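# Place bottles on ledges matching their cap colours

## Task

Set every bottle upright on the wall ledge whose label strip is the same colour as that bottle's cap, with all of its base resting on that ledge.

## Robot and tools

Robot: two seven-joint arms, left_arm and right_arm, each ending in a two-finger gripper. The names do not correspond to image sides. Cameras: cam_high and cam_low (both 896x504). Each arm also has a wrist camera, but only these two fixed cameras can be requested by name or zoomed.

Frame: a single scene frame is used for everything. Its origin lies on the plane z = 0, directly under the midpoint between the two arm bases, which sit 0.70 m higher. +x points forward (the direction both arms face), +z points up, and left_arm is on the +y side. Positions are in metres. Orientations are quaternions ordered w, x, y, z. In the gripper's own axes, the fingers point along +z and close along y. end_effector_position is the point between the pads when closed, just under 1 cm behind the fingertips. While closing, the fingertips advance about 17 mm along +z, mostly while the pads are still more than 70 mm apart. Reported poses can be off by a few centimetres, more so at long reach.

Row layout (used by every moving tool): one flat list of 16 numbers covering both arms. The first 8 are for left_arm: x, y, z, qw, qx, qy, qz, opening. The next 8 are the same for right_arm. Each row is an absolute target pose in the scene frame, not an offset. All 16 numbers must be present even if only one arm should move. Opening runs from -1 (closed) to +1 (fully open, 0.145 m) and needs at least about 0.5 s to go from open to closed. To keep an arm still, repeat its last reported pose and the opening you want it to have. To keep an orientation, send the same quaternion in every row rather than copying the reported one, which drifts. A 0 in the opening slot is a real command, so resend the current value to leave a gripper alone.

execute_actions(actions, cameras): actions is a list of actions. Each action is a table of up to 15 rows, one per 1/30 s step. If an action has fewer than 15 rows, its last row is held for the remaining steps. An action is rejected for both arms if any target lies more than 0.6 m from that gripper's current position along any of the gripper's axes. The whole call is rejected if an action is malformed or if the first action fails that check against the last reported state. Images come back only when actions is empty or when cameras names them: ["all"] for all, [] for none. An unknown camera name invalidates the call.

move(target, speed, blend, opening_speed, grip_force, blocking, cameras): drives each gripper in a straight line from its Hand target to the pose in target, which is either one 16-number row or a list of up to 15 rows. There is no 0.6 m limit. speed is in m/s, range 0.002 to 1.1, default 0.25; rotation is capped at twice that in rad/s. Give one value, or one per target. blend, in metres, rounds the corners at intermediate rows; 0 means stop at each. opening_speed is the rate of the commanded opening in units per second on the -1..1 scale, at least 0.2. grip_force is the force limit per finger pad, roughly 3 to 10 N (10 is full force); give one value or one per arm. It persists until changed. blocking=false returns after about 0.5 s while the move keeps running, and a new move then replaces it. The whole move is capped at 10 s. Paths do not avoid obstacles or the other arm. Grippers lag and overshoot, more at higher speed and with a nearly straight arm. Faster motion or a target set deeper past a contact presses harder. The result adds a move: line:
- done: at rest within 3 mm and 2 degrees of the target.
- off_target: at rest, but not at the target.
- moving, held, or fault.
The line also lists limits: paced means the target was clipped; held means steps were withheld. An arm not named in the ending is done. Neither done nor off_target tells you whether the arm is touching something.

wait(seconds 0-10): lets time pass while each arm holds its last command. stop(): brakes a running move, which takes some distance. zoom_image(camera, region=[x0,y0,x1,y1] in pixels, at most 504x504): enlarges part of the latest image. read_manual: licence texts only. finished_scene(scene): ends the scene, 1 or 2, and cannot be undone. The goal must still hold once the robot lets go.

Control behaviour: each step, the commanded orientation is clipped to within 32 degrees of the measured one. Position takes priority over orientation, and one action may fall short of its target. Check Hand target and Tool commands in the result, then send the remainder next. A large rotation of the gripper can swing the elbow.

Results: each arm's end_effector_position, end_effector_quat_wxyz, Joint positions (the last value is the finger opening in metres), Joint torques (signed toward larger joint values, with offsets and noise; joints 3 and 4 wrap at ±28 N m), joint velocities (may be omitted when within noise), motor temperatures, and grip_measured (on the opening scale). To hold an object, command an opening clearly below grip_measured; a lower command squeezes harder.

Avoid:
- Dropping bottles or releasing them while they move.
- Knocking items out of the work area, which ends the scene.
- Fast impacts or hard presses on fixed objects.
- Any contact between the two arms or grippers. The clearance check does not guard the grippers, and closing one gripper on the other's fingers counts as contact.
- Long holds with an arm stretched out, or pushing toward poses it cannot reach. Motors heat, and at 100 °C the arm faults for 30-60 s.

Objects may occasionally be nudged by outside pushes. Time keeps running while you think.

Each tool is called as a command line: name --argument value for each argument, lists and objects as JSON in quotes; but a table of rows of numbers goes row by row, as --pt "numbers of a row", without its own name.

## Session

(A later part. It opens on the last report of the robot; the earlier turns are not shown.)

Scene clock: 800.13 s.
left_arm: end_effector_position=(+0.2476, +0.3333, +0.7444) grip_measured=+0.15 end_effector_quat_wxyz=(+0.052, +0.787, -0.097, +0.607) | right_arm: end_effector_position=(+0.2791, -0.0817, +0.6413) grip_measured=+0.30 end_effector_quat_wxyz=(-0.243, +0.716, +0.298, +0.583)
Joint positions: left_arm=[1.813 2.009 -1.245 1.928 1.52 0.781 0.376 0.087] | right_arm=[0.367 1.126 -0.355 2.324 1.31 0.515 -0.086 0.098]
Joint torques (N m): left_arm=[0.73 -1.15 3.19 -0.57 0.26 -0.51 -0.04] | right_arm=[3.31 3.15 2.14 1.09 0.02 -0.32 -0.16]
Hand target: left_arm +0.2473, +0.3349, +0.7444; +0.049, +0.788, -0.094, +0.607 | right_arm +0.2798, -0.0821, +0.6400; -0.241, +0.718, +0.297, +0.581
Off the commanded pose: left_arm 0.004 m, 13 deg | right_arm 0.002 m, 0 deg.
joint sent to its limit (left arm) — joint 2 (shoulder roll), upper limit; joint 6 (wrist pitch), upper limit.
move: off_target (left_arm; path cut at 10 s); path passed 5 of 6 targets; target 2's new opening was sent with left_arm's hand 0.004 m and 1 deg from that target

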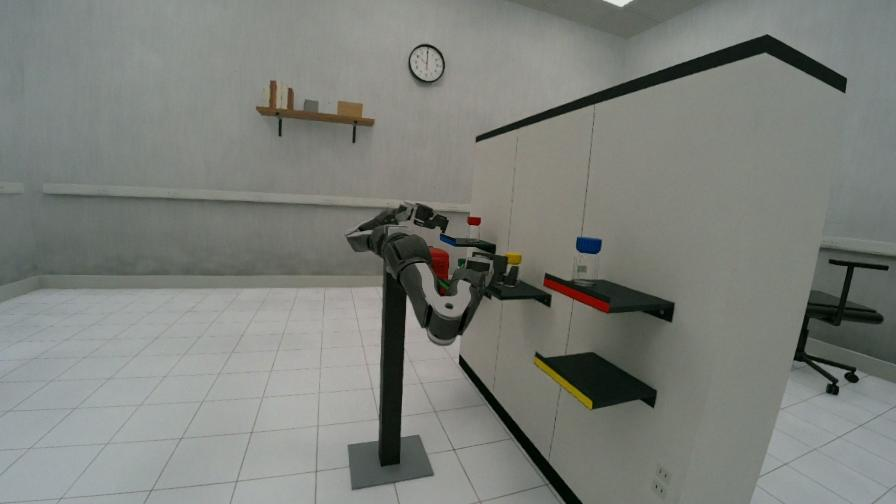

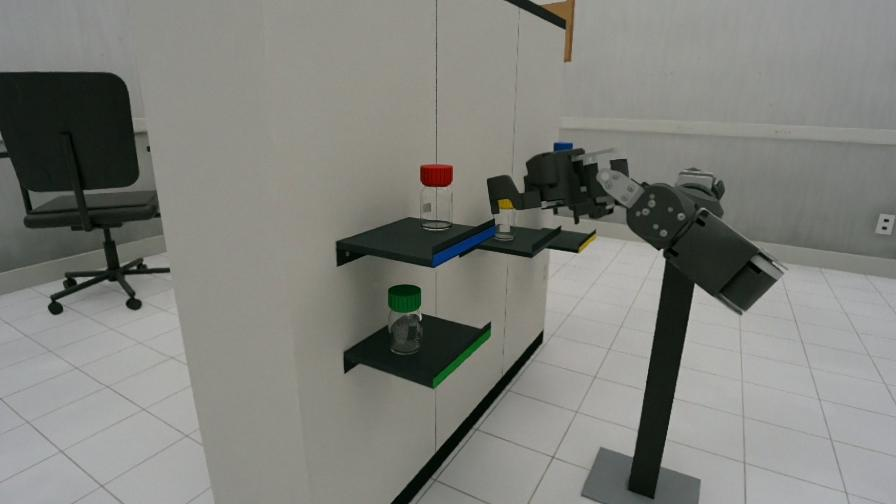

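move --target '[0.245,0.37,0.735,0.1093,0.7654,-0.1350,0.6197,0.15,0.345,-0.025,0.637,-0.2408,0.7180,0.2974,0.5814,0.3]' --speed 0.12 --cameras '["all"]'

zoom_image --camera "cam_high" --region '[455, 225, 555, 305]'

zoom_image --camera "cam_low" --region '[430, 170, 550, 260]'

Scene clock: 822.37 s.
left_arm: end_effector_position=(+0.2446, +0.3713, +0.7364) grip_measured=+0.15 end_effector_quat_wxyz=(+0.107, +0.765, -0.132, +0.622) | right_arm: end_effector_position=(+0.3448, -0.0247, +0.6383) grip_measured=+0.30 end_effector_quat_wxyz=(-0.244, +0.716, +0.297, +0.583)
Joint positions: left_arm=[1.789 1.992 -1.332 1.647 1.347 0.593 0.792 0.087] | right_arm=[0.765 0.687 -0.696 2.007 1.141 0.669 -0.168 0.098]
Joint torques (N m): left_arm=[0.75 -1.94 2.52 0.5 0.38 -0.5 0.24] | right_arm=[5.18 1.31 2.76 2.1 -0.02 -0.32 -0.12]
Hand target: left_arm +0.2450, +0.3700, +0.7351; +0.109, +0.765, -0.135, +0.620 | right_arm +0.3450, -0.0250, +0.6371; -0.241, +0.718, +0.297, +0.581
Off the commanded pose: left_arm 0.002 m, 0 deg | right_arm 0.001 m, 0 deg.
move: done

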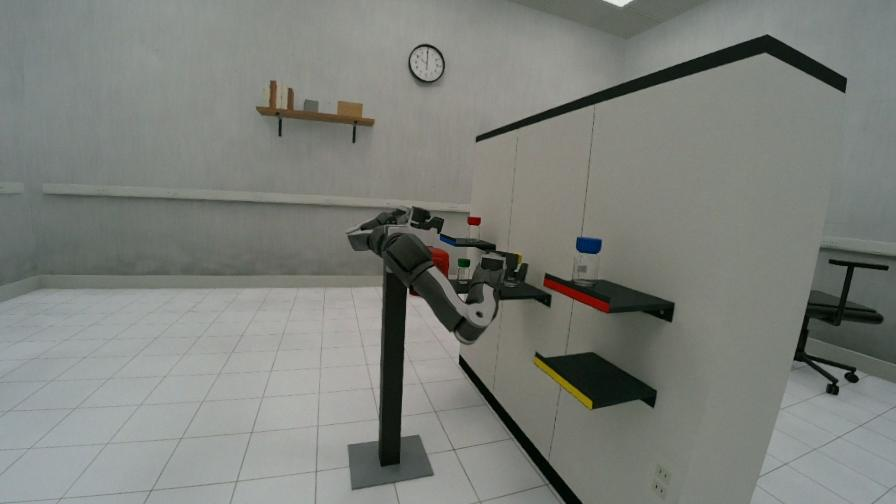

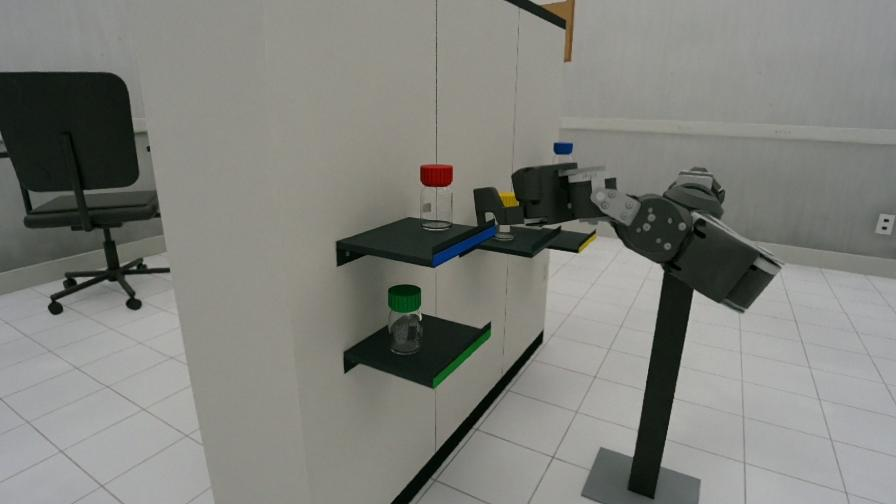

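Scaled by 5.040 from the camera's 896x504 image, which has a finer 1280x720 frame.

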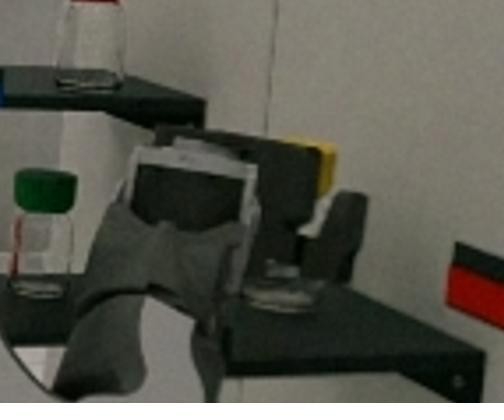

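Scaled by 4.200 from the camera's 896x504 image, which has a finer 1280x720 frame.

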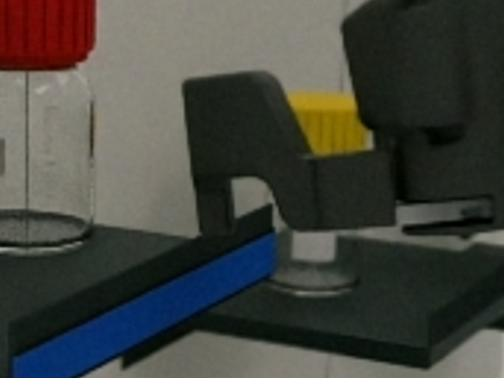

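move --pt "0.245 0.37 0.735 0.1093 0.7654 -0.1350 0.6197 0.15 0.400 0.030 0.632 -0.2408 0.7180 0.2974 0.5814 0.3" --pt "0.245 0.37 0.735 0.1093 0.7654 -0.1350 0.6197 0.15 0.400 0.030 0.632 -0.2408 0.7180 0.2974 0.5814 -0.8" --speed 0.1 --opening_speed 0.7 --cameras '["all"]'

zoom_image --camera "cam_high" --region '[455, 225, 555, 305]'

zoom_image --camera "cam_low" --region '[430, 170, 550, 260]'

Scene clock: 849.10 s.
left_arm: end_effector_position=(+0.2446, +0.3713, +0.7363) grip_measured=+0.15 end_effector_quat_wxyz=(+0.107, +0.765, -0.132, +0.622) | right_arm: end_effector_position=(+0.4003, +0.0294, +0.6319) grip_measured=-0.30 end_effector_quat_wxyz=(-0.241, +0.719, +0.296, +0.581)
Joint positions: left_arm=[1.788 1.992 -1.332 1.647 1.347 0.593 0.792 0.087] | right_arm=[0.946 0.392 -0.842 1.64 1.005 0.632 -0.133 0.053]
Joint torques (N m): left_arm=[0.78 -1.91 2.56 0.5 0.38 -0.48 0.24] | right_arm=[6.63 -0.17 2.97 2.41 -0.03 -0.56 0.07]
Hand target: left_arm +0.2450, +0.3700, +0.7351; +0.109, +0.765, -0.135, +0.620 | right_arm +0.4000, +0.0300, +0.6319; -0.241, +0.718, +0.297, +0.581
Off the commanded pose: left_arm 0.002 m, 0 deg | right_arm 0.001 m, 0 deg.
move: done

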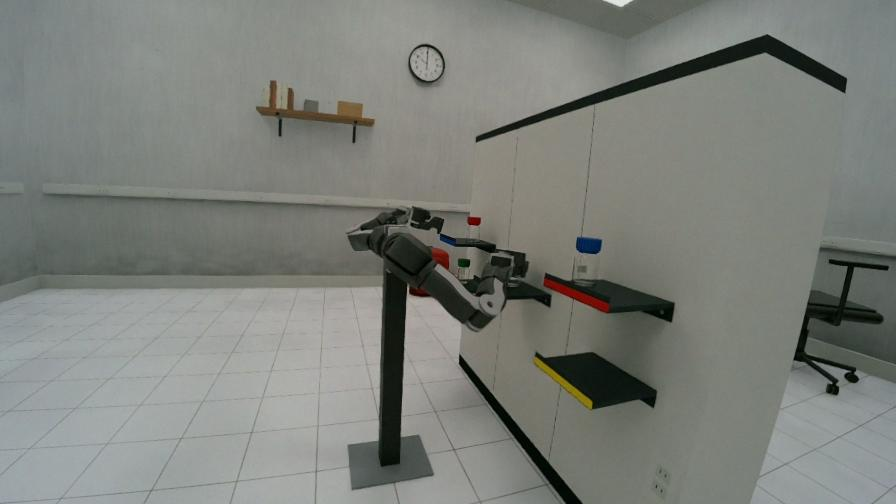

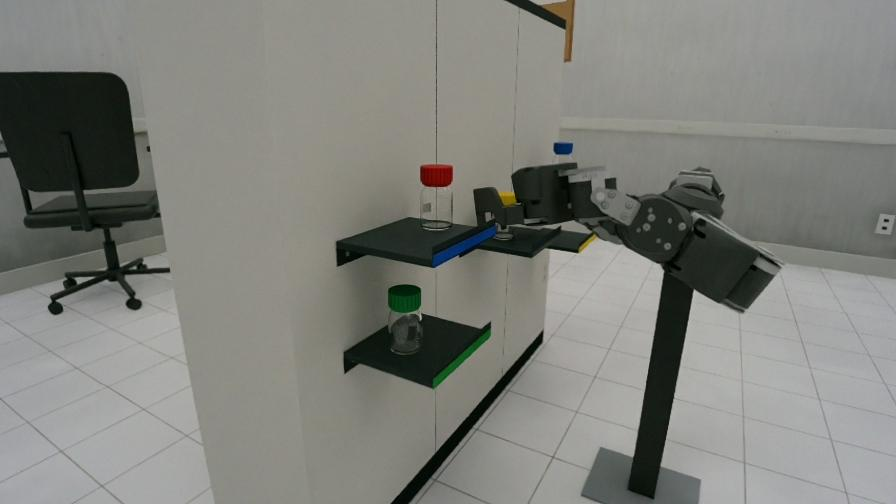

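Scaled by 5.040 from the camera's 896x504 image, which has a finer 1280x720 frame.

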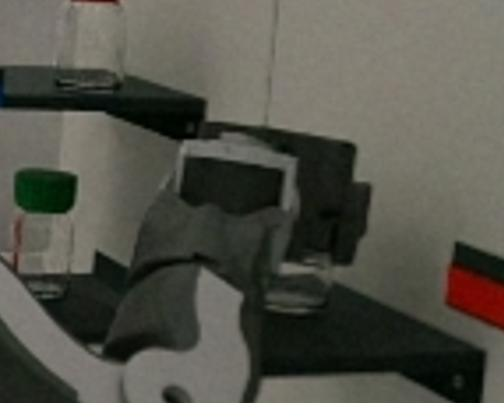

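Scaled by 4.200 from the camera's 896x504 image, which has a finer 1280x720 frame.

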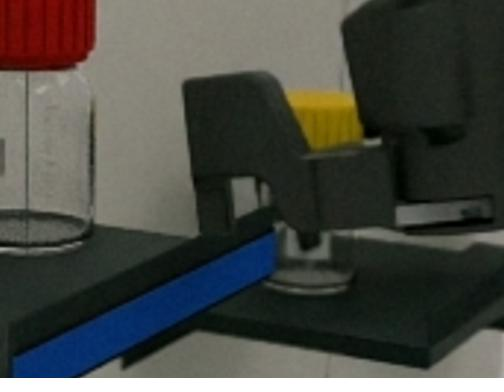

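move --pt "0.245 0.37 0.735 0.1093 0.7654 -0.1350 0.6197 0.15 0.400 0.030 0.685 -0.2408 0.7180 0.2974 0.5814 -0.8" --pt "0.245 0.385 0.735 0.1093 0.7654 -0.1350 0.6197 0.2 0.265 -0.105 0.685 -0.2408 0.7180 0.2974 0.5814 -0.8" --pt "0.245 0.385 0.735 0.1093 0.7654 -0.1350 0.6197 0.2 0.248 -0.25 0.61 -0.2408 0.7180 0.2974 0.5814 -0.8" --pt "0.245 0.385 0.735 0.1093 0.7654 -0.1350 0.6197 0.2 0.24 -0.36 0.576 0 0.7772 0 0.6293 -0.8" --pt "0.245 0.385 0.735 0.1093 0.7654 -0.1350 0.6197 0.2 0.25 -0.39 0.575 0 0.7772 0 0.6293 -0.8" --pt "0.245 0.385 0.735 0.1093 0.7654 -0.1350 0.6197 0.2 0.394 -0.39 0.575 0 0.7772 0 0.6293 -0.8" --blend '[0.01,0.02,0.02,0.01,0.01,0]' --speed '[0.1,0.15,0.15,0.15,0.15,0.12]' --cameras '["all"]'

zoom_image --camera "cam_high" --region '[500, 220, 700, 430]'

zoom_image --camera "cam_low" --region '[500, 120, 640, 260]'

Scene clock: 888.93 s.
left_arm: end_effector_position=(+0.2447, +0.3858, +0.7351) grip_measured=+0.20 end_effector_quat_wxyz=(+0.108, +0.766, -0.132, +0.620) | right_arm: end_effector_position=(+0.3935, -0.3898, +0.5727) grip_measured=-0.30 end_effector_quat_wxyz=(+0.000, +0.781, -0.001, +0.624)
Joint positions: left_arm=[1.78 1.968 -1.332 1.561 1.304 0.574 0.865 0.09] | right_arm=[0.288 0.779 0.302 1.321 0.526 0.495 0.444 0.053]
Joint torques (N m): left_arm=[1.07 -2.07 3.1 0.32 0.4 -0.44 0.24] | right_arm=[4.65 6.63 2.85 3.21 0.38 -0.68 0.04]
Motor temperatures (°C): left_arm=[23 22 26 20 21 25 21] | right_arm=[24 23 23 20 20 21 21]
Hand target: left_arm +0.2450, +0.3849, +0.7350; +0.109, +0.765, -0.135, +0.620 | right_arm +0.3939, -0.3900, +0.5750; +0.000, +0.777, +0.000, +0.629
Off the commanded pose: left_arm 0.001 m, 0 deg | right_arm 0.002 m, 1 deg.
move: done; blend cut to 0 m at target 2

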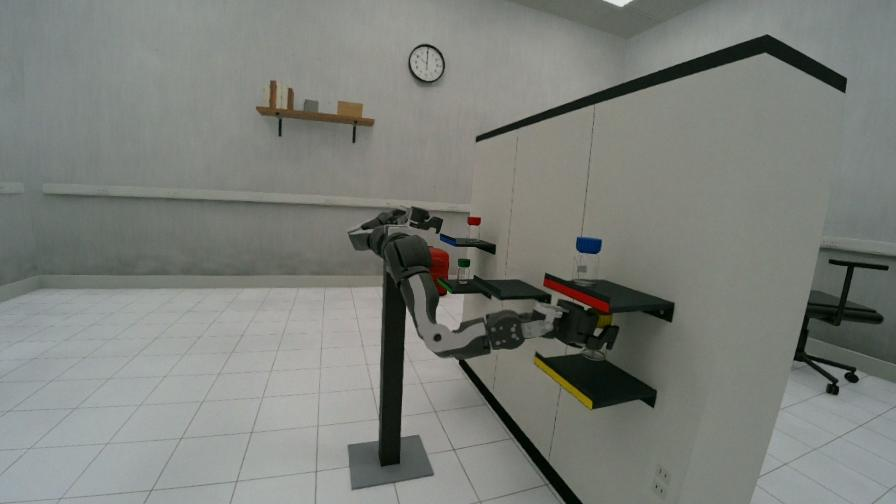

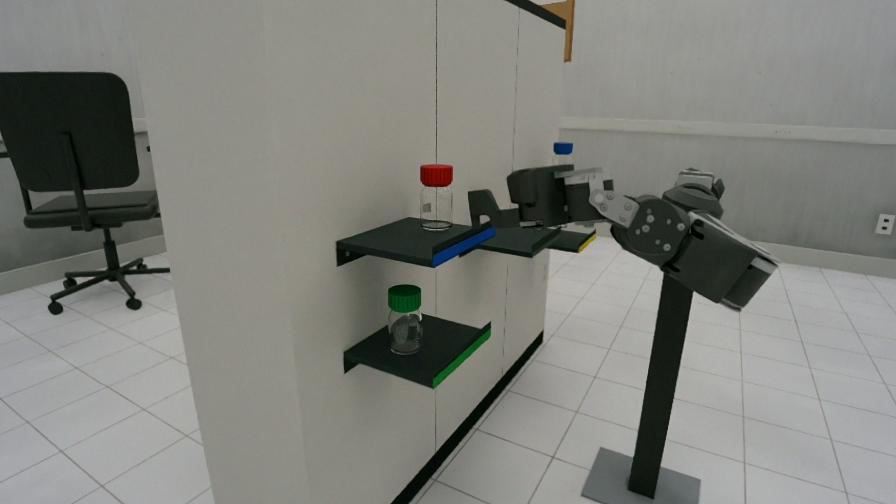

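Scaled by 2.400 from the camera's 896x504 image, which has a finer 1280x720 frame.

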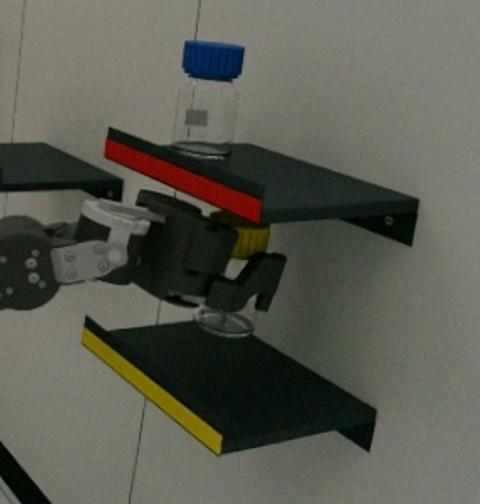

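Scaled by 3.600 from the camera's 896x504 image, which has a finer 1280x720 frame.

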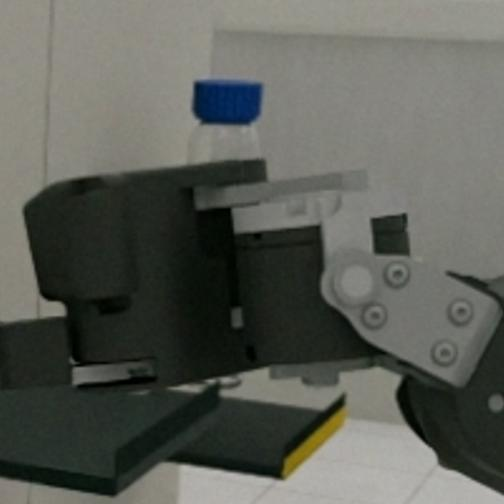

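move --pt "0.245 0.385 0.735 0.1093 0.7654 -0.1350 0.6197 0.2 0.394 -0.39 0.541 0 0.7772 0 0.6293 -0.8" --pt "0.245 0.385 0.735 0.1093 0.7654 -0.1350 0.6197 0.2 0.394 -0.39 0.537 0 0.7772 0 0.6293 -0.8" --speed '[0.06,0.02]' --cameras '["all"]'

zoom_image --camera "cam_high" --region '[500, 260, 680, 430]'

Scene clock: 901.17 s.
left_arm: end_effector_position=(+0.2447, +0.3858, +0.7351) grip_measured=+0.20 end_effector_quat_wxyz=(+0.108, +0.766, -0.132, +0.620) | right_arm: end_effector_position=(+0.3933, -0.3913, +0.5357) grip_measured=-0.30 end_effector_quat_wxyz=(+0.002, +0.780, -0.003, +0.625)
Joint positions: left_arm=[1.78 1.968 -1.332 1.561 1.304 0.574 0.865 0.09] | right_arm=[0.255 0.72 0.294 1.232 0.478 0.36 0.463 0.053]
Joint torques (N m): left_arm=[1.09 -2.04 3.1 0.32 0.4 -0.44 0.24] | right_arm=[4.73 6.58 2.02 3.37 0.45 -0.69 0.21]
Hand target: left_arm +0.2450, +0.3849, +0.7350; +0.109, +0.765, -0.135, +0.620 | right_arm +0.3940, -0.3899, +0.5371; +0.000, +0.777, +0.000, +0.629
Off the commanded pose: left_arm 0.001 m, 0 deg | right_arm 0.002 m, 1 deg.
move: done

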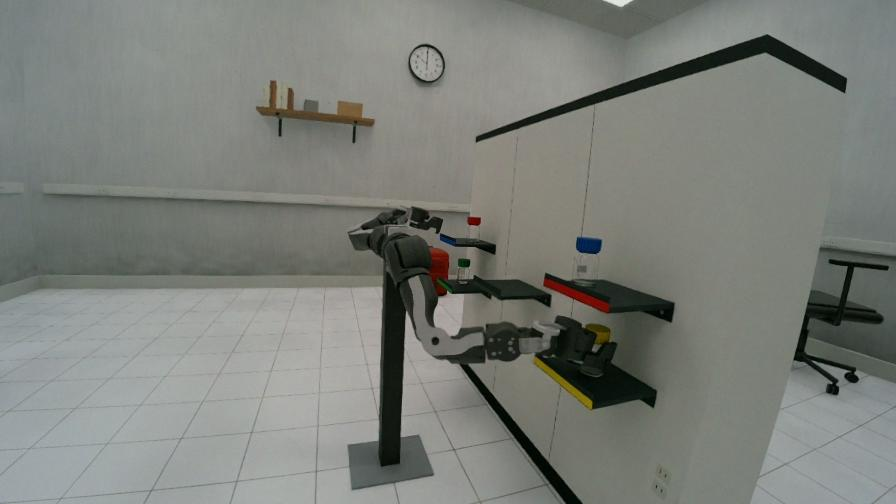

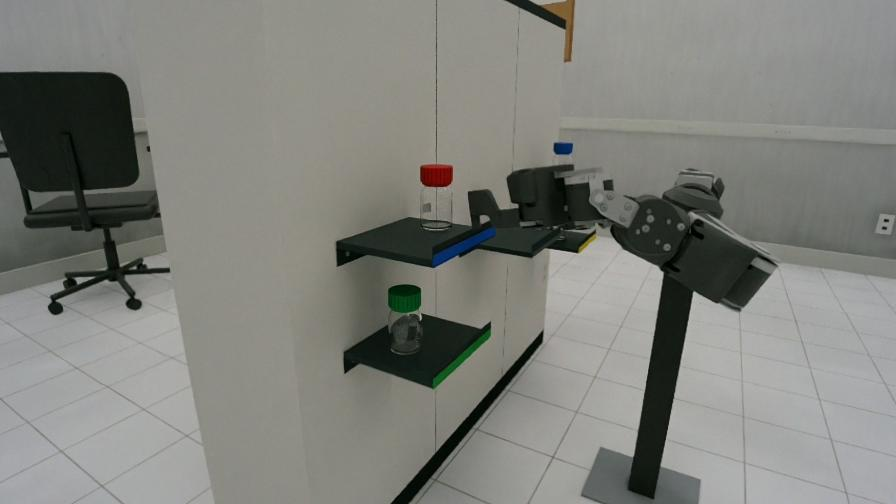

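Scaled by 2.800 from the camera's 896x504 image, which has a finer 1280x720 frame.

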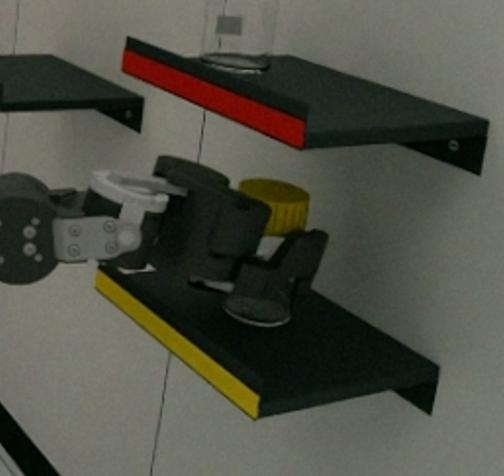

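move --target '[0.245,0.385,0.735,0.1093,0.7654,-0.1350,0.6197,0.2,0.394,-0.39,0.530,0,0.7772,0,0.6293,-0.8]' --speed 0.02

move --target '[0.245,0.385,0.735,0.1093,0.7654,-0.1350,0.6197,0.2,0.394,-0.39,0.525,0,0.7772,0,0.6293,-0.8]' --speed 0.02 --cameras '["cam_high"]'

zoom_image --camera "cam_high" --region '[540, 300, 660, 430]'

Scene clock: 909.83 s.
left_arm: end_effector_position=(+0.2447, +0.3858, +0.7351) grip_measured=+0.20 end_effector_quat_wxyz=(+0.108, +0.766, -0.132, +0.620) | right_arm: end_effector_position=(+0.3942, -0.3916, +0.5350) grip_measured=-0.30 end_effector_quat_wxyz=(+0.002, +0.773, +0.000, +0.634)
Joint positions: left_arm=[1.78 1.968 -1.332 1.561 1.304 0.574 0.865 0.09] | right_arm=[0.255 0.715 0.292 1.216 0.478 0.32 0.469 0.053]
Joint torques (N m): left_arm=[1.09 -2.04 3.1 0.32 0.4 -0.44 0.24] | right_arm=[3.92 6.03 1.09 2.61 0.36 -0.33 0.06]
Hand target: left_arm +0.2450, +0.3849, +0.7350; +0.109, +0.765, -0.135, +0.620 | right_arm +0.3940, -0.3900, +0.5301; +0.000, +0.777, +0.000, +0.629
Off the commanded pose: left_arm 0.001 m, 0 deg | right_arm 0.005 m, 1 deg.
move: off_target (right_arm)

Scene clock: 910.60 s.
left_arm: end_effector_position=(+0.2447, +0.3858, +0.7351) grip_measured=+0.20 end_effector_quat_wxyz=(+0.108, +0.766, -0.132, +0.620) | right_arm: end_effector_position=(+0.3950, -0.3910, +0.5345) grip_measured=-0.30 end_effector_quat_wxyz=(+0.001, +0.767, +0.002, +0.641)
Joint positions: left_arm=[1.78 1.968 -1.332 1.561 1.304 0.574 0.865 0.09] | right_arm=[0.254 0.715 0.283 1.204 0.49 0.287 0.469 0.053]
Joint torques (N m): left_arm=[1.09 -2.04 3.1 0.31 0.4 -0.44 0.24] | right_arm=[2.99 6.21 0.27 2.18 0.24 0 -0.07]
Hand target: left_arm +0.2450, +0.3849, +0.7350; +0.109, +0.765, -0.135, +0.620 | right_arm +0.3938, -0.3900, +0.5250; +0.000, +0.777, +0.000, +0.629
Off the commanded pose: left_arm 0.001 m, 0 deg | right_arm 0.010 m, 2 deg.
move: off_target (right_arm)
Images, in order (width x height): cam_high 896x504.

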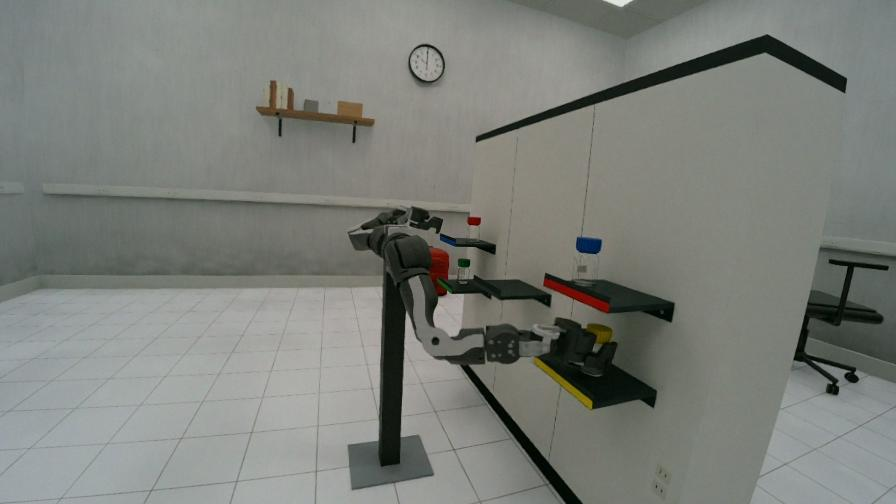

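Scaled by 3.877 from the camera's 896x504 image, which has a finer 1280x720 frame.

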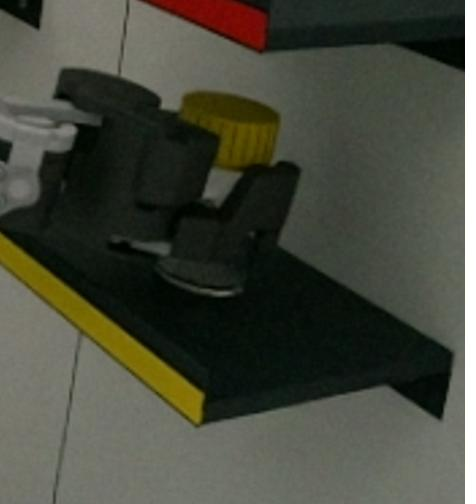

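move --pt "0.245 0.389 0.733 0.1093 0.7654 -0.1350 0.6197 0.2 0.394 -0.39 0.535 0 0.7772 0 0.6293 -0.8" --pt "0.245 0.389 0.733 0.1093 0.7654 -0.1350 0.6197 0.2 0.394 -0.39 0.535 0 0.7772 0 0.6293 0.2" --pt "0.34 0.354 0.733 0.1093 0.7654 -0.1350 0.6197 0.2 0.25 -0.39 0.555 0 0.7772 0 0.6293 0.2" --pt "0.34 0.354 0.733 0.1093 0.7654 -0.1350 0.6197 0.2 0.25 -0.25 0.55 -0.1629 0.7507 0.2011 0.6079 0.2" --blend '[0,0,0,0]' --speed '[0.03,0.1,0.12,0.15]' --opening_speed 0.7 --cameras '["all"]'

zoom_image --camera "cam_high" --region '[435, 205, 555, 305]'

zoom_image --camera "cam_low" --region '[400, 150, 520, 270]'

Scene clock: 936.17 s.
left_arm: end_effector_position=(+0.3397, +0.3526, +0.7351) grip_measured=+0.20 end_effector_quat_wxyz=(+0.111, +0.764, -0.138, +0.621) | right_arm: end_effector_position=(+0.2502, -0.2518, +0.5498) grip_measured=+0.20 end_effector_quat_wxyz=(-0.161, +0.752, +0.197, +0.608)
Joint positions: left_arm=[1.758 1.617 -1.406 1.454 1.398 0.522 0.579 0.09] | right_arm=[-0.58 0.639 0.668 1.99 0.689 0.32 0.765 0.09]
Joint torques (N m): left_arm=[3.81 -0.96 2.65 0.31 0.42 -0.57 -0.04] | right_arm=[0.88 5.13 1.95 3.02 0.48 -0.38 0.17]
Hand target: left_arm +0.3400, +0.3539, +0.7330; +0.109, +0.765, -0.135, +0.620 | right_arm +0.2500, -0.2500, +0.5500; -0.163, +0.751, +0.201, +0.608
Off the commanded pose: left_arm 0.003 m, 0 deg | right_arm 0.002 m, 1 deg.
move: done

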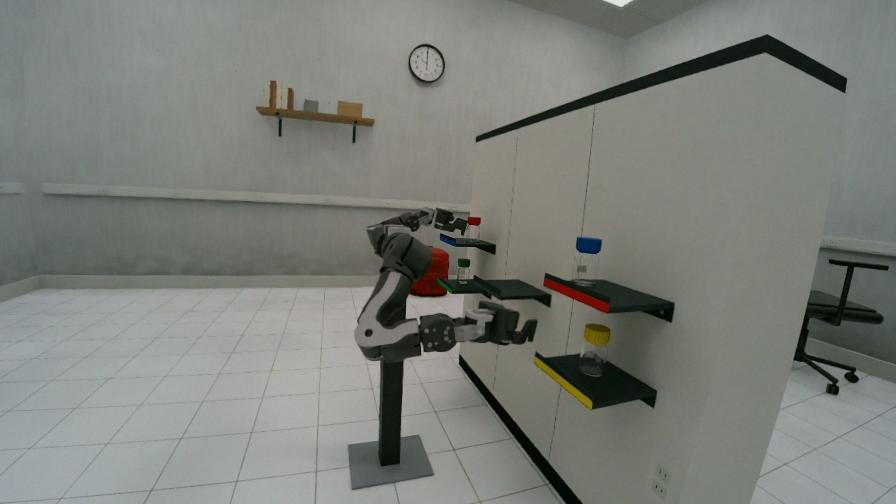

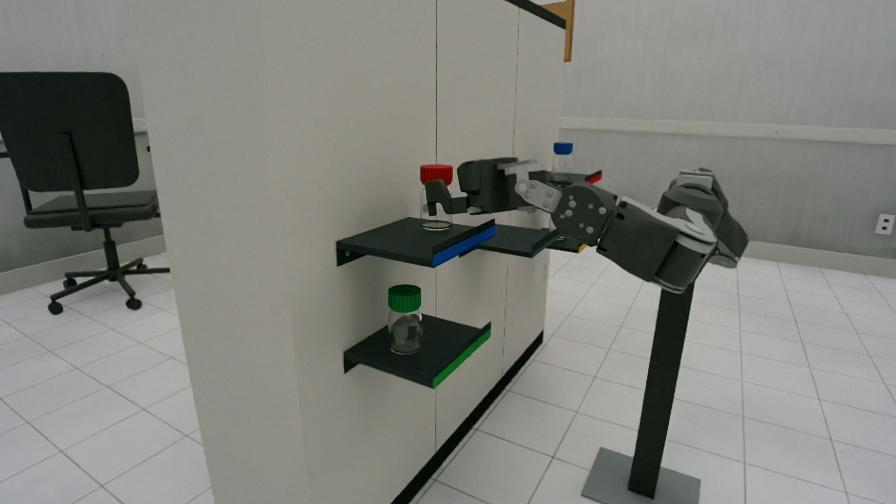

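Scaled by 4.200 from the camera's 896x504 image, which has a finer 1280x720 frame.

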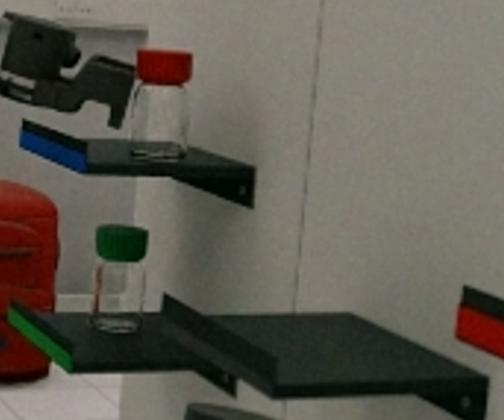

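Scaled by 4.200 from the camera's 896x504 image, which has a finer 1280x720 frame.

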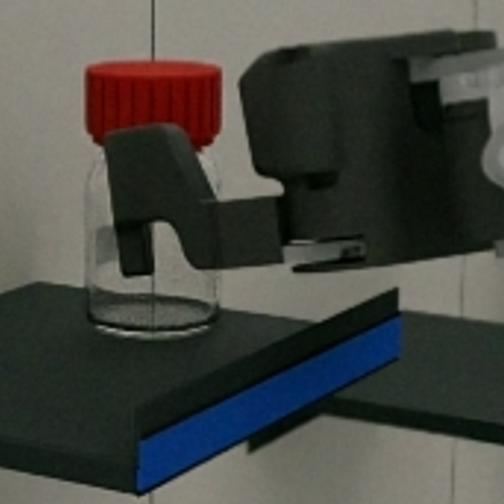

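move --pt "0.385 0.338 0.731 0.1093 0.7654 -0.1350 0.6197 0.2 0.25 -0.25 0.55 -0.1629 0.7507 0.2011 0.6079 0.2" --pt "0.385 0.338 0.731 0.1093 0.7654 -0.1350 0.6197 -0.8 0.25 -0.25 0.55 -0.1629 0.7507 0.2011 0.6079 0.2" --speed '[0.1,0.1]' --opening_speed 0.7 --cameras '["all"]'

zoom_image --camera "cam_high" --region '[435, 205, 555, 305]'

zoom_image --camera "cam_low" --region '[400, 150, 520, 270]'

Scene clock: 961.00 s.
left_arm: end_effector_position=(+0.3849, +0.3384, +0.7330) grip_measured=-0.26 end_effector_quat_wxyz=(+0.108, +0.764, -0.135, +0.622) | right_arm: end_effector_position=(+0.2502, -0.2518, +0.5498) grip_measured=+0.20 end_effector_quat_wxyz=(-0.161, +0.752, +0.197, +0.608)
Joint positions: left_arm=[1.724 1.433 -1.413 1.336 1.415 0.488 0.491 0.056] | right_arm=[-0.58 0.639 0.668 1.99 0.689 0.319 0.765 0.09]
Joint torques (N m): left_arm=[5.39 -1.02 2.88 0.55 0.4 -0.58 0.11] | right_arm=[0.83 5.16 1.92 3 0.49 -0.38 0.18]
Hand target: left_arm +0.3850, +0.3380, +0.7311; +0.109, +0.765, -0.135, +0.620 | right_arm +0.2500, -0.2500, +0.5500; -0.163, +0.751, +0.201, +0.608
Off the commanded pose: left_arm 0.002 m, 0 deg | right_arm 0.002 m, 1 deg.
move: done

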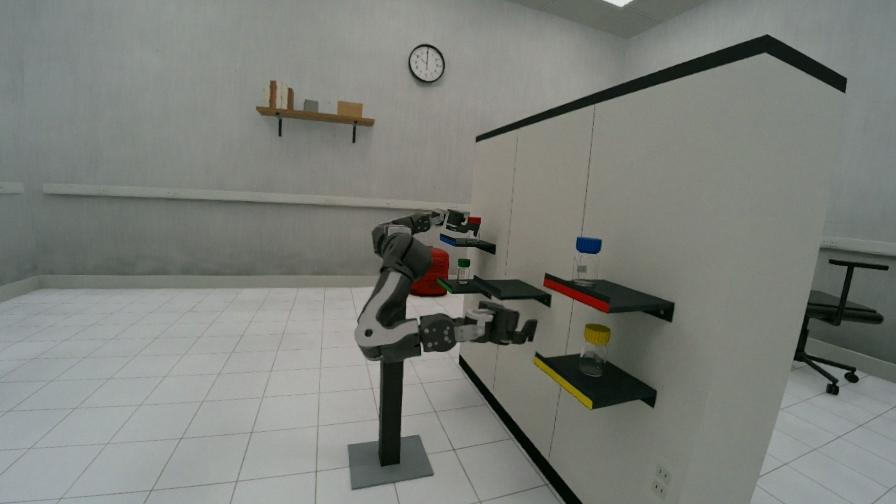

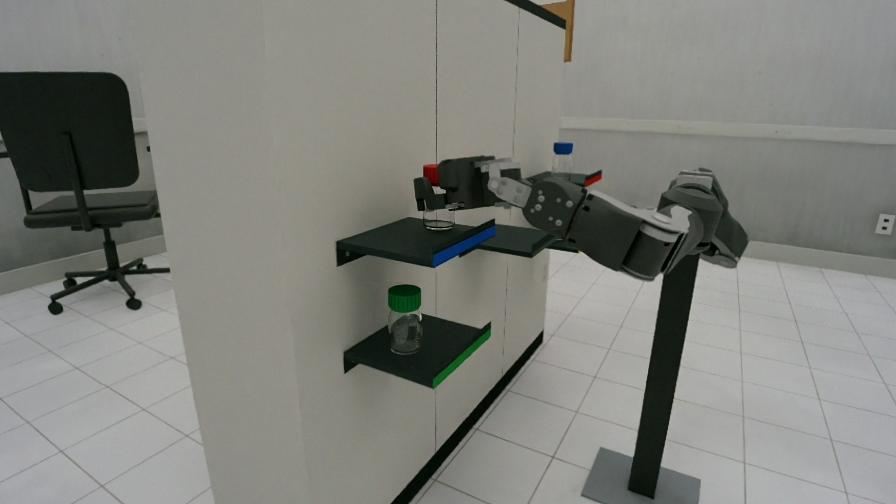

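Scaled by 4.200 from the camera's 896x504 image, which has a finer 1280x720 frame.

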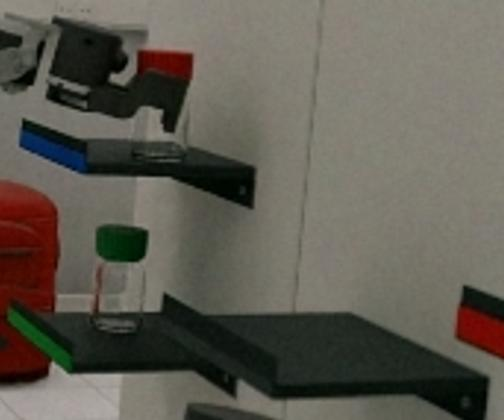

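Scaled by 4.200 from the camera's 896x504 image, which has a finer 1280x720 frame.

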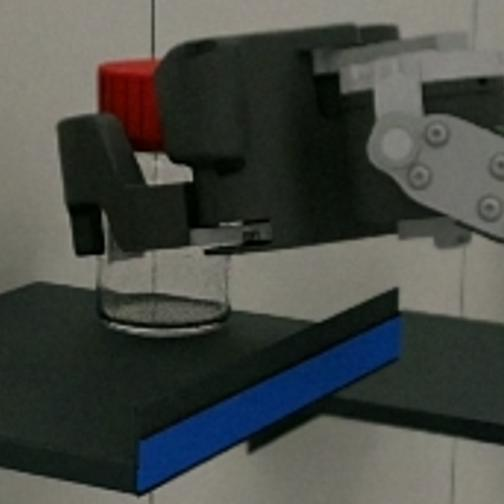

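move --pt "0.385 0.338 0.777 0.1093 0.7654 -0.1350 0.6197 -0.8 0.25 -0.25 0.55 -0.1629 0.7507 0.2011 0.6079 0.2" --pt "0.25 0.387 0.777 0.1093 0.7654 -0.1350 0.6197 -0.8 0.25 -0.25 0.55 -0.1629 0.7507 0.2011 0.6079 0.2" --pt "0.25 0.29 0.72 0.2408 0.7180 -0.2974 0.5814 -0.8 0.25 -0.25 0.55 -0.1629 0.7507 0.2011 0.6079 0.2" --pt "0.265 0.165 0.69 0.2408 0.7180 -0.2974 0.5814 -0.8 0.25 -0.25 0.55 -0.1629 0.7507 0.2011 0.6079 0.2" --pt "0.398 0.024 0.68 0.2408 0.7180 -0.2974 0.5814 -0.8 0.25 -0.25 0.55 -0.1629 0.7507 0.2011 0.6079 0.2" --blend '[0.01,0.02,0.02,0.02,0]' --speed '[0.1,0.15,0.15,0.15,0.12]' --cameras '["all"]'

zoom_image --camera "cam_high" --region '[445, 215, 565, 315]'

Scene clock: 980.53 s.
left_arm: end_effector_position=(+0.3971, +0.0234, +0.6773) grip_measured=-0.26 end_effector_quat_wxyz=(+0.242, +0.720, -0.299, +0.577) | right_arm: end_effector_position=(+0.2502, -0.2518, +0.5498) grip_measured=+0.20 end_effector_quat_wxyz=(-0.161, +0.752, +0.197, +0.608)
Joint positions: left_arm=[1.362 0.75 -1.212 1.71 1.48 0.448 -0.139 0.056] | right_arm=[-0.58 0.639 0.668 1.99 0.689 0.319 0.765 0.09]
Joint torques (N m): left_arm=[9.67 0.51 3.93 0.91 0 -0.81 0.01] | right_arm=[0.96 5.1 1.98 3.02 0.49 -0.38 0.17]
Hand target: left_arm +0.3980, +0.0240, +0.6800; +0.241, +0.718, -0.297, +0.581 | right_arm +0.2500, -0.2500, +0.5500; -0.163, +0.751, +0.201, +0.608
Off the commanded pose: left_arm 0.003 m, 1 deg | right_arm 0.002 m, 1 deg.
move: done

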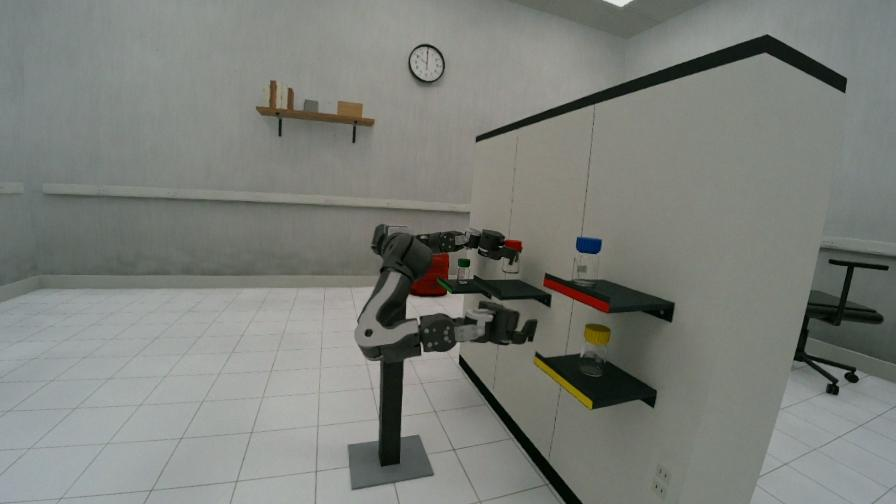

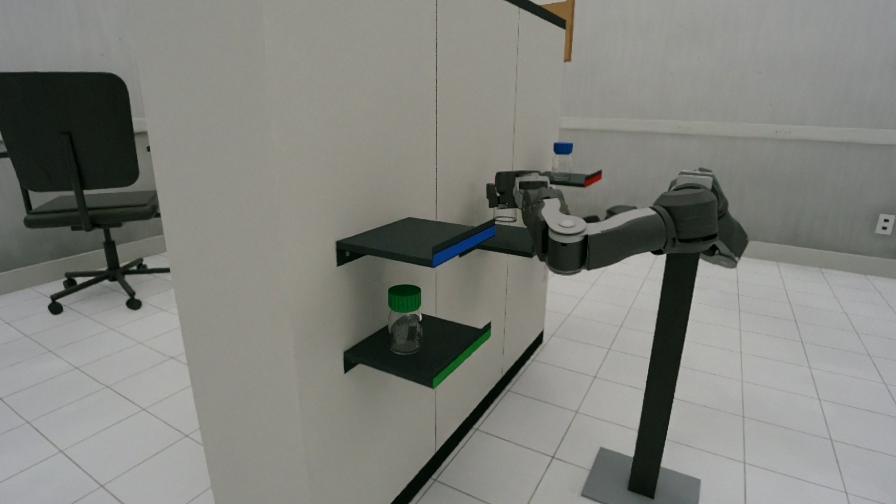

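Scaled by 4.200 from the camera's 896x504 image, which has a finer 1280x720 frame.

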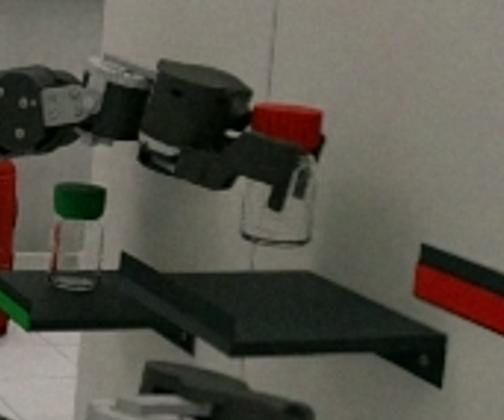

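move --pt "0.398 0.024 0.641 0.2408 0.7180 -0.2974 0.5814 -0.8 0.25 -0.25 0.55 -0.1629 0.7507 0.2011 0.6079 0.2" --pt "0.398 0.024 0.634 0.2408 0.7180 -0.2974 0.5814 -0.8 0.25 -0.25 0.55 -0.1629 0.7507 0.2011 0.6079 0.2" --speed '[0.06,0.02]'

move --target '[0.398,0.024,0.629,0.2408,0.7180,-0.2974,0.5814,-0.8,0.25,-0.25,0.55,-0.1629,0.7507,0.2011,0.6079,0.2]' --speed 0.02

Scene clock: 990.13 s.
left_arm: end_effector_position=(+0.3982, +0.0250, +0.6347) grip_measured=-0.26 end_effector_quat_wxyz=(+0.238, +0.720, -0.297, +0.581) | right_arm: end_effector_position=(+0.2502, -0.2518, +0.5498) grip_measured=+0.20 end_effector_quat_wxyz=(-0.161, +0.752, +0.197, +0.608)
Joint positions: left_arm=[1.217 0.752 -1.222 1.706 1.352 0.344 -0.117 0.056] | right_arm=[-0.58 0.639 0.668 1.99 0.689 0.319 0.765 0.09]
Joint torques (N m): left_arm=[8.22 0.38 3.25 1.09 -0.01 -0.89 0.22] | right_arm=[0.88 5.21 1.87 3.08 0.49 -0.38 0.17]
Hand target: left_arm +0.3980, +0.0241, +0.6340; +0.241, +0.718, -0.297, +0.581 | right_arm +0.2500, -0.2500, +0.5500; -0.163, +0.751, +0.201, +0.608
Off the commanded pose: left_arm 0.001 m, 0 deg | right_arm 0.002 m, 1 deg.
move: done

Scene clock: 990.93 s.
left_arm: end_effector_position=(+0.3987, +0.0247, +0.6344) grip_measured=-0.26 end_effector_quat_wxyz=(+0.240, +0.714, -0.295, +0.587) | right_arm: end_effector_position=(+0.2502, -0.2518, +0.5498) grip_measured=+0.20 end_effector_quat_wxyz=(-0.161, +0.752, +0.197, +0.608)
Joint positions: left_arm=[1.209 0.752 -1.225 1.704 1.341 0.318 -0.114 0.056] | right_arm=[-0.58 0.639 0.668 1.99 0.689 0.319 0.765 0.09]
Joint torques (N m): left_arm=[7.77 0.46 2.19 0.96 0.02 -0.57 0.2] | right_arm=[0.91 5.16 2 3.02 0.48 -0.36 0.19]
Hand target: left_arm +0.3980, +0.0241, +0.6290; +0.241, +0.718, -0.297, +0.581 | right_arm +0.2500, -0.2500, +0.5500; -0.163, +0.751, +0.201, +0.608
Off the commanded pose: left_arm 0.005 m, 1 deg | right_arm 0.002 m, 1 deg.
move: off_target (left_arm)

move --pt "0.398 0.024 0.633 0.2408 0.7180 -0.2974 0.5814 -0.8 0.25 -0.25 0.55 -0.1629 0.7507 0.2011 0.6079 0.3" --pt "0.398 0.024 0.633 0.2408 0.7180 -0.2974 0.5814 0.2 0.25 -0.25 0.55 -0.1629 0.7507 0.2011 0.6079 0.3" --pt "0.262 0.16 0.65 0.2408 0.7180 -0.2974 0.5814 0.2 0.262 -0.18 0.56 -0.1629 0.7507 0.2011 0.6079 0.3" --pt "0.25 0.27 0.62 0.2408 0.7180 -0.2974 0.5814 0.2 0.280 -0.088 0.64 -0.2408 0.7180 0.2974 0.5814 0.3" --pt "0.25 0.27 0.62 0.2408 0.7180 -0.2974 0.5814 0.2 0.345 -0.023 0.64 -0.2408 0.7180 0.2974 0.5814 0.3" --blend '[0,0,0.01,0.01,0]' --speed '[0.03,0.1,0.12,0.15,0.12]' --opening_speed 0.7 --cameras '["all"]'

zoom_image --camera "cam_high" --region '[455, 225, 555, 305]'

zoom_image --camera "cam_low" --region '[430, 170, 550, 260]'

Scene clock: 1010.30 s.
left_arm: end_effector_position=(+0.2507, +0.2713, +0.6211) grip_measured=+0.20 end_effector_quat_wxyz=(+0.237, +0.719, -0.296, +0.583) | right_arm: end_effector_position=(+0.3447, -0.0227, +0.6410) grip_measured=+0.30 end_effector_quat_wxyz=(-0.244, +0.717, +0.298, +0.582)
Joint positions: left_arm=[1.086 1.907 -1.441 1.803 1.482 -0.223 0.838 0.09] | right_arm=[0.695 0.587 -0.575 2.008 1.033 0.785 -0.11 0.098]
Joint torques (N m): left_arm=[1.91 2.89 2.32 0.14 0.54 -0.46 0.25] | right_arm=[5.45 1.28 2.28 2.14 0.03 -0.38 -0.14]
Hand target: left_arm +0.2500, +0.2701, +0.6199; +0.241, +0.718, -0.297, +0.581 | right_arm +0.3450, -0.0231, +0.6400; -0.241, +0.718, +0.297, +0.581
Off the commanded pose: left_arm 0.002 m, 1 deg | right_arm 0.001 m, 0 deg.
joint sent to its limit (right arm) — joint 6 (wrist pitch), upper limit. The joint targets still meet the commanded pose.
move: done

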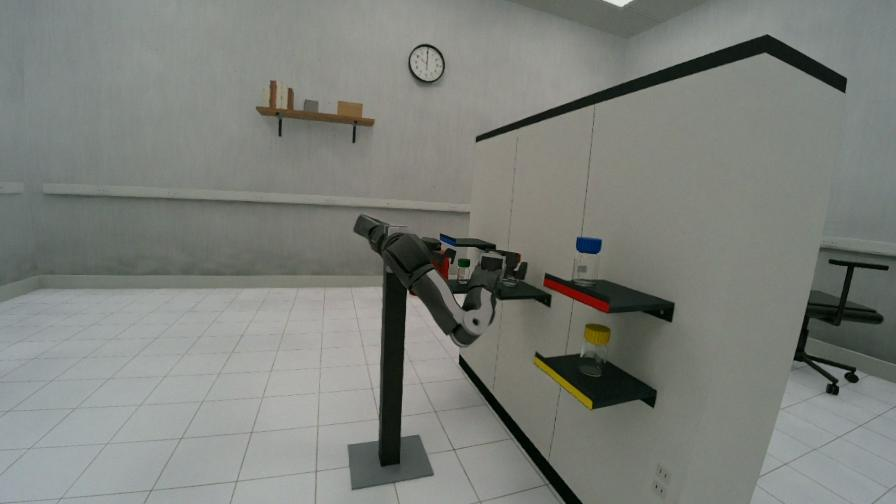

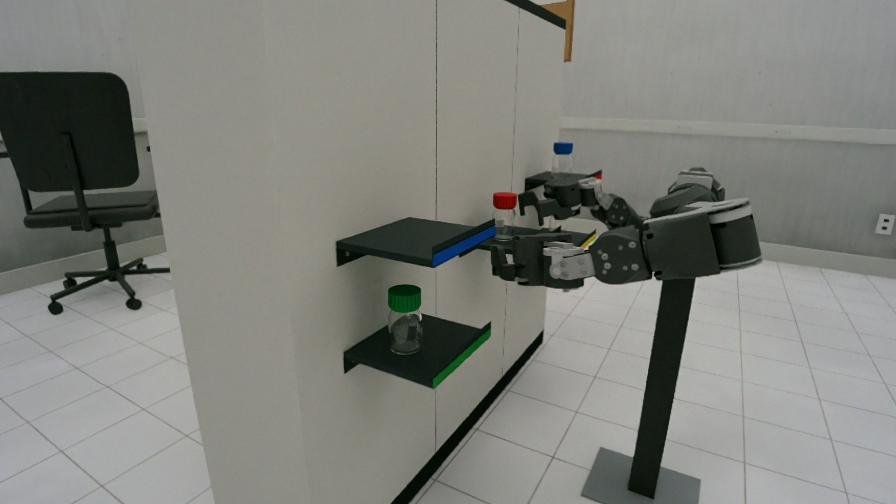

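Scaled by 5.040 from the camera's 896x504 image, which has a finer 1280x720 frame.

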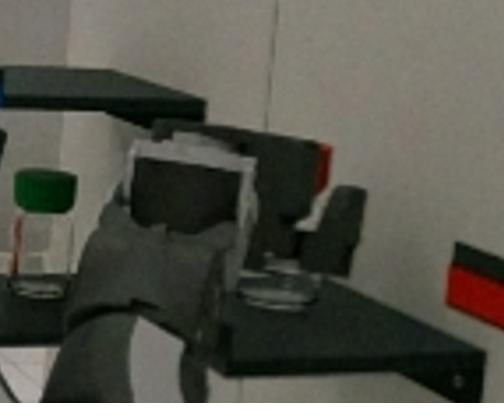

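Scaled by 4.200 from the camera's 896x504 image, which has a finer 1280x720 frame.

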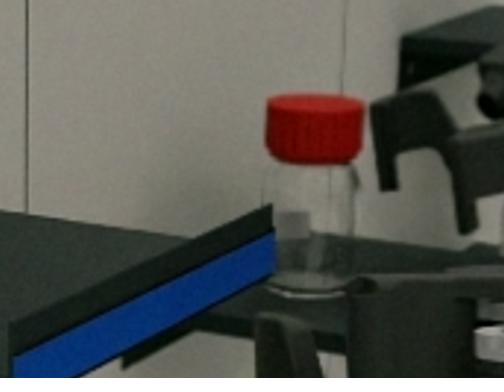

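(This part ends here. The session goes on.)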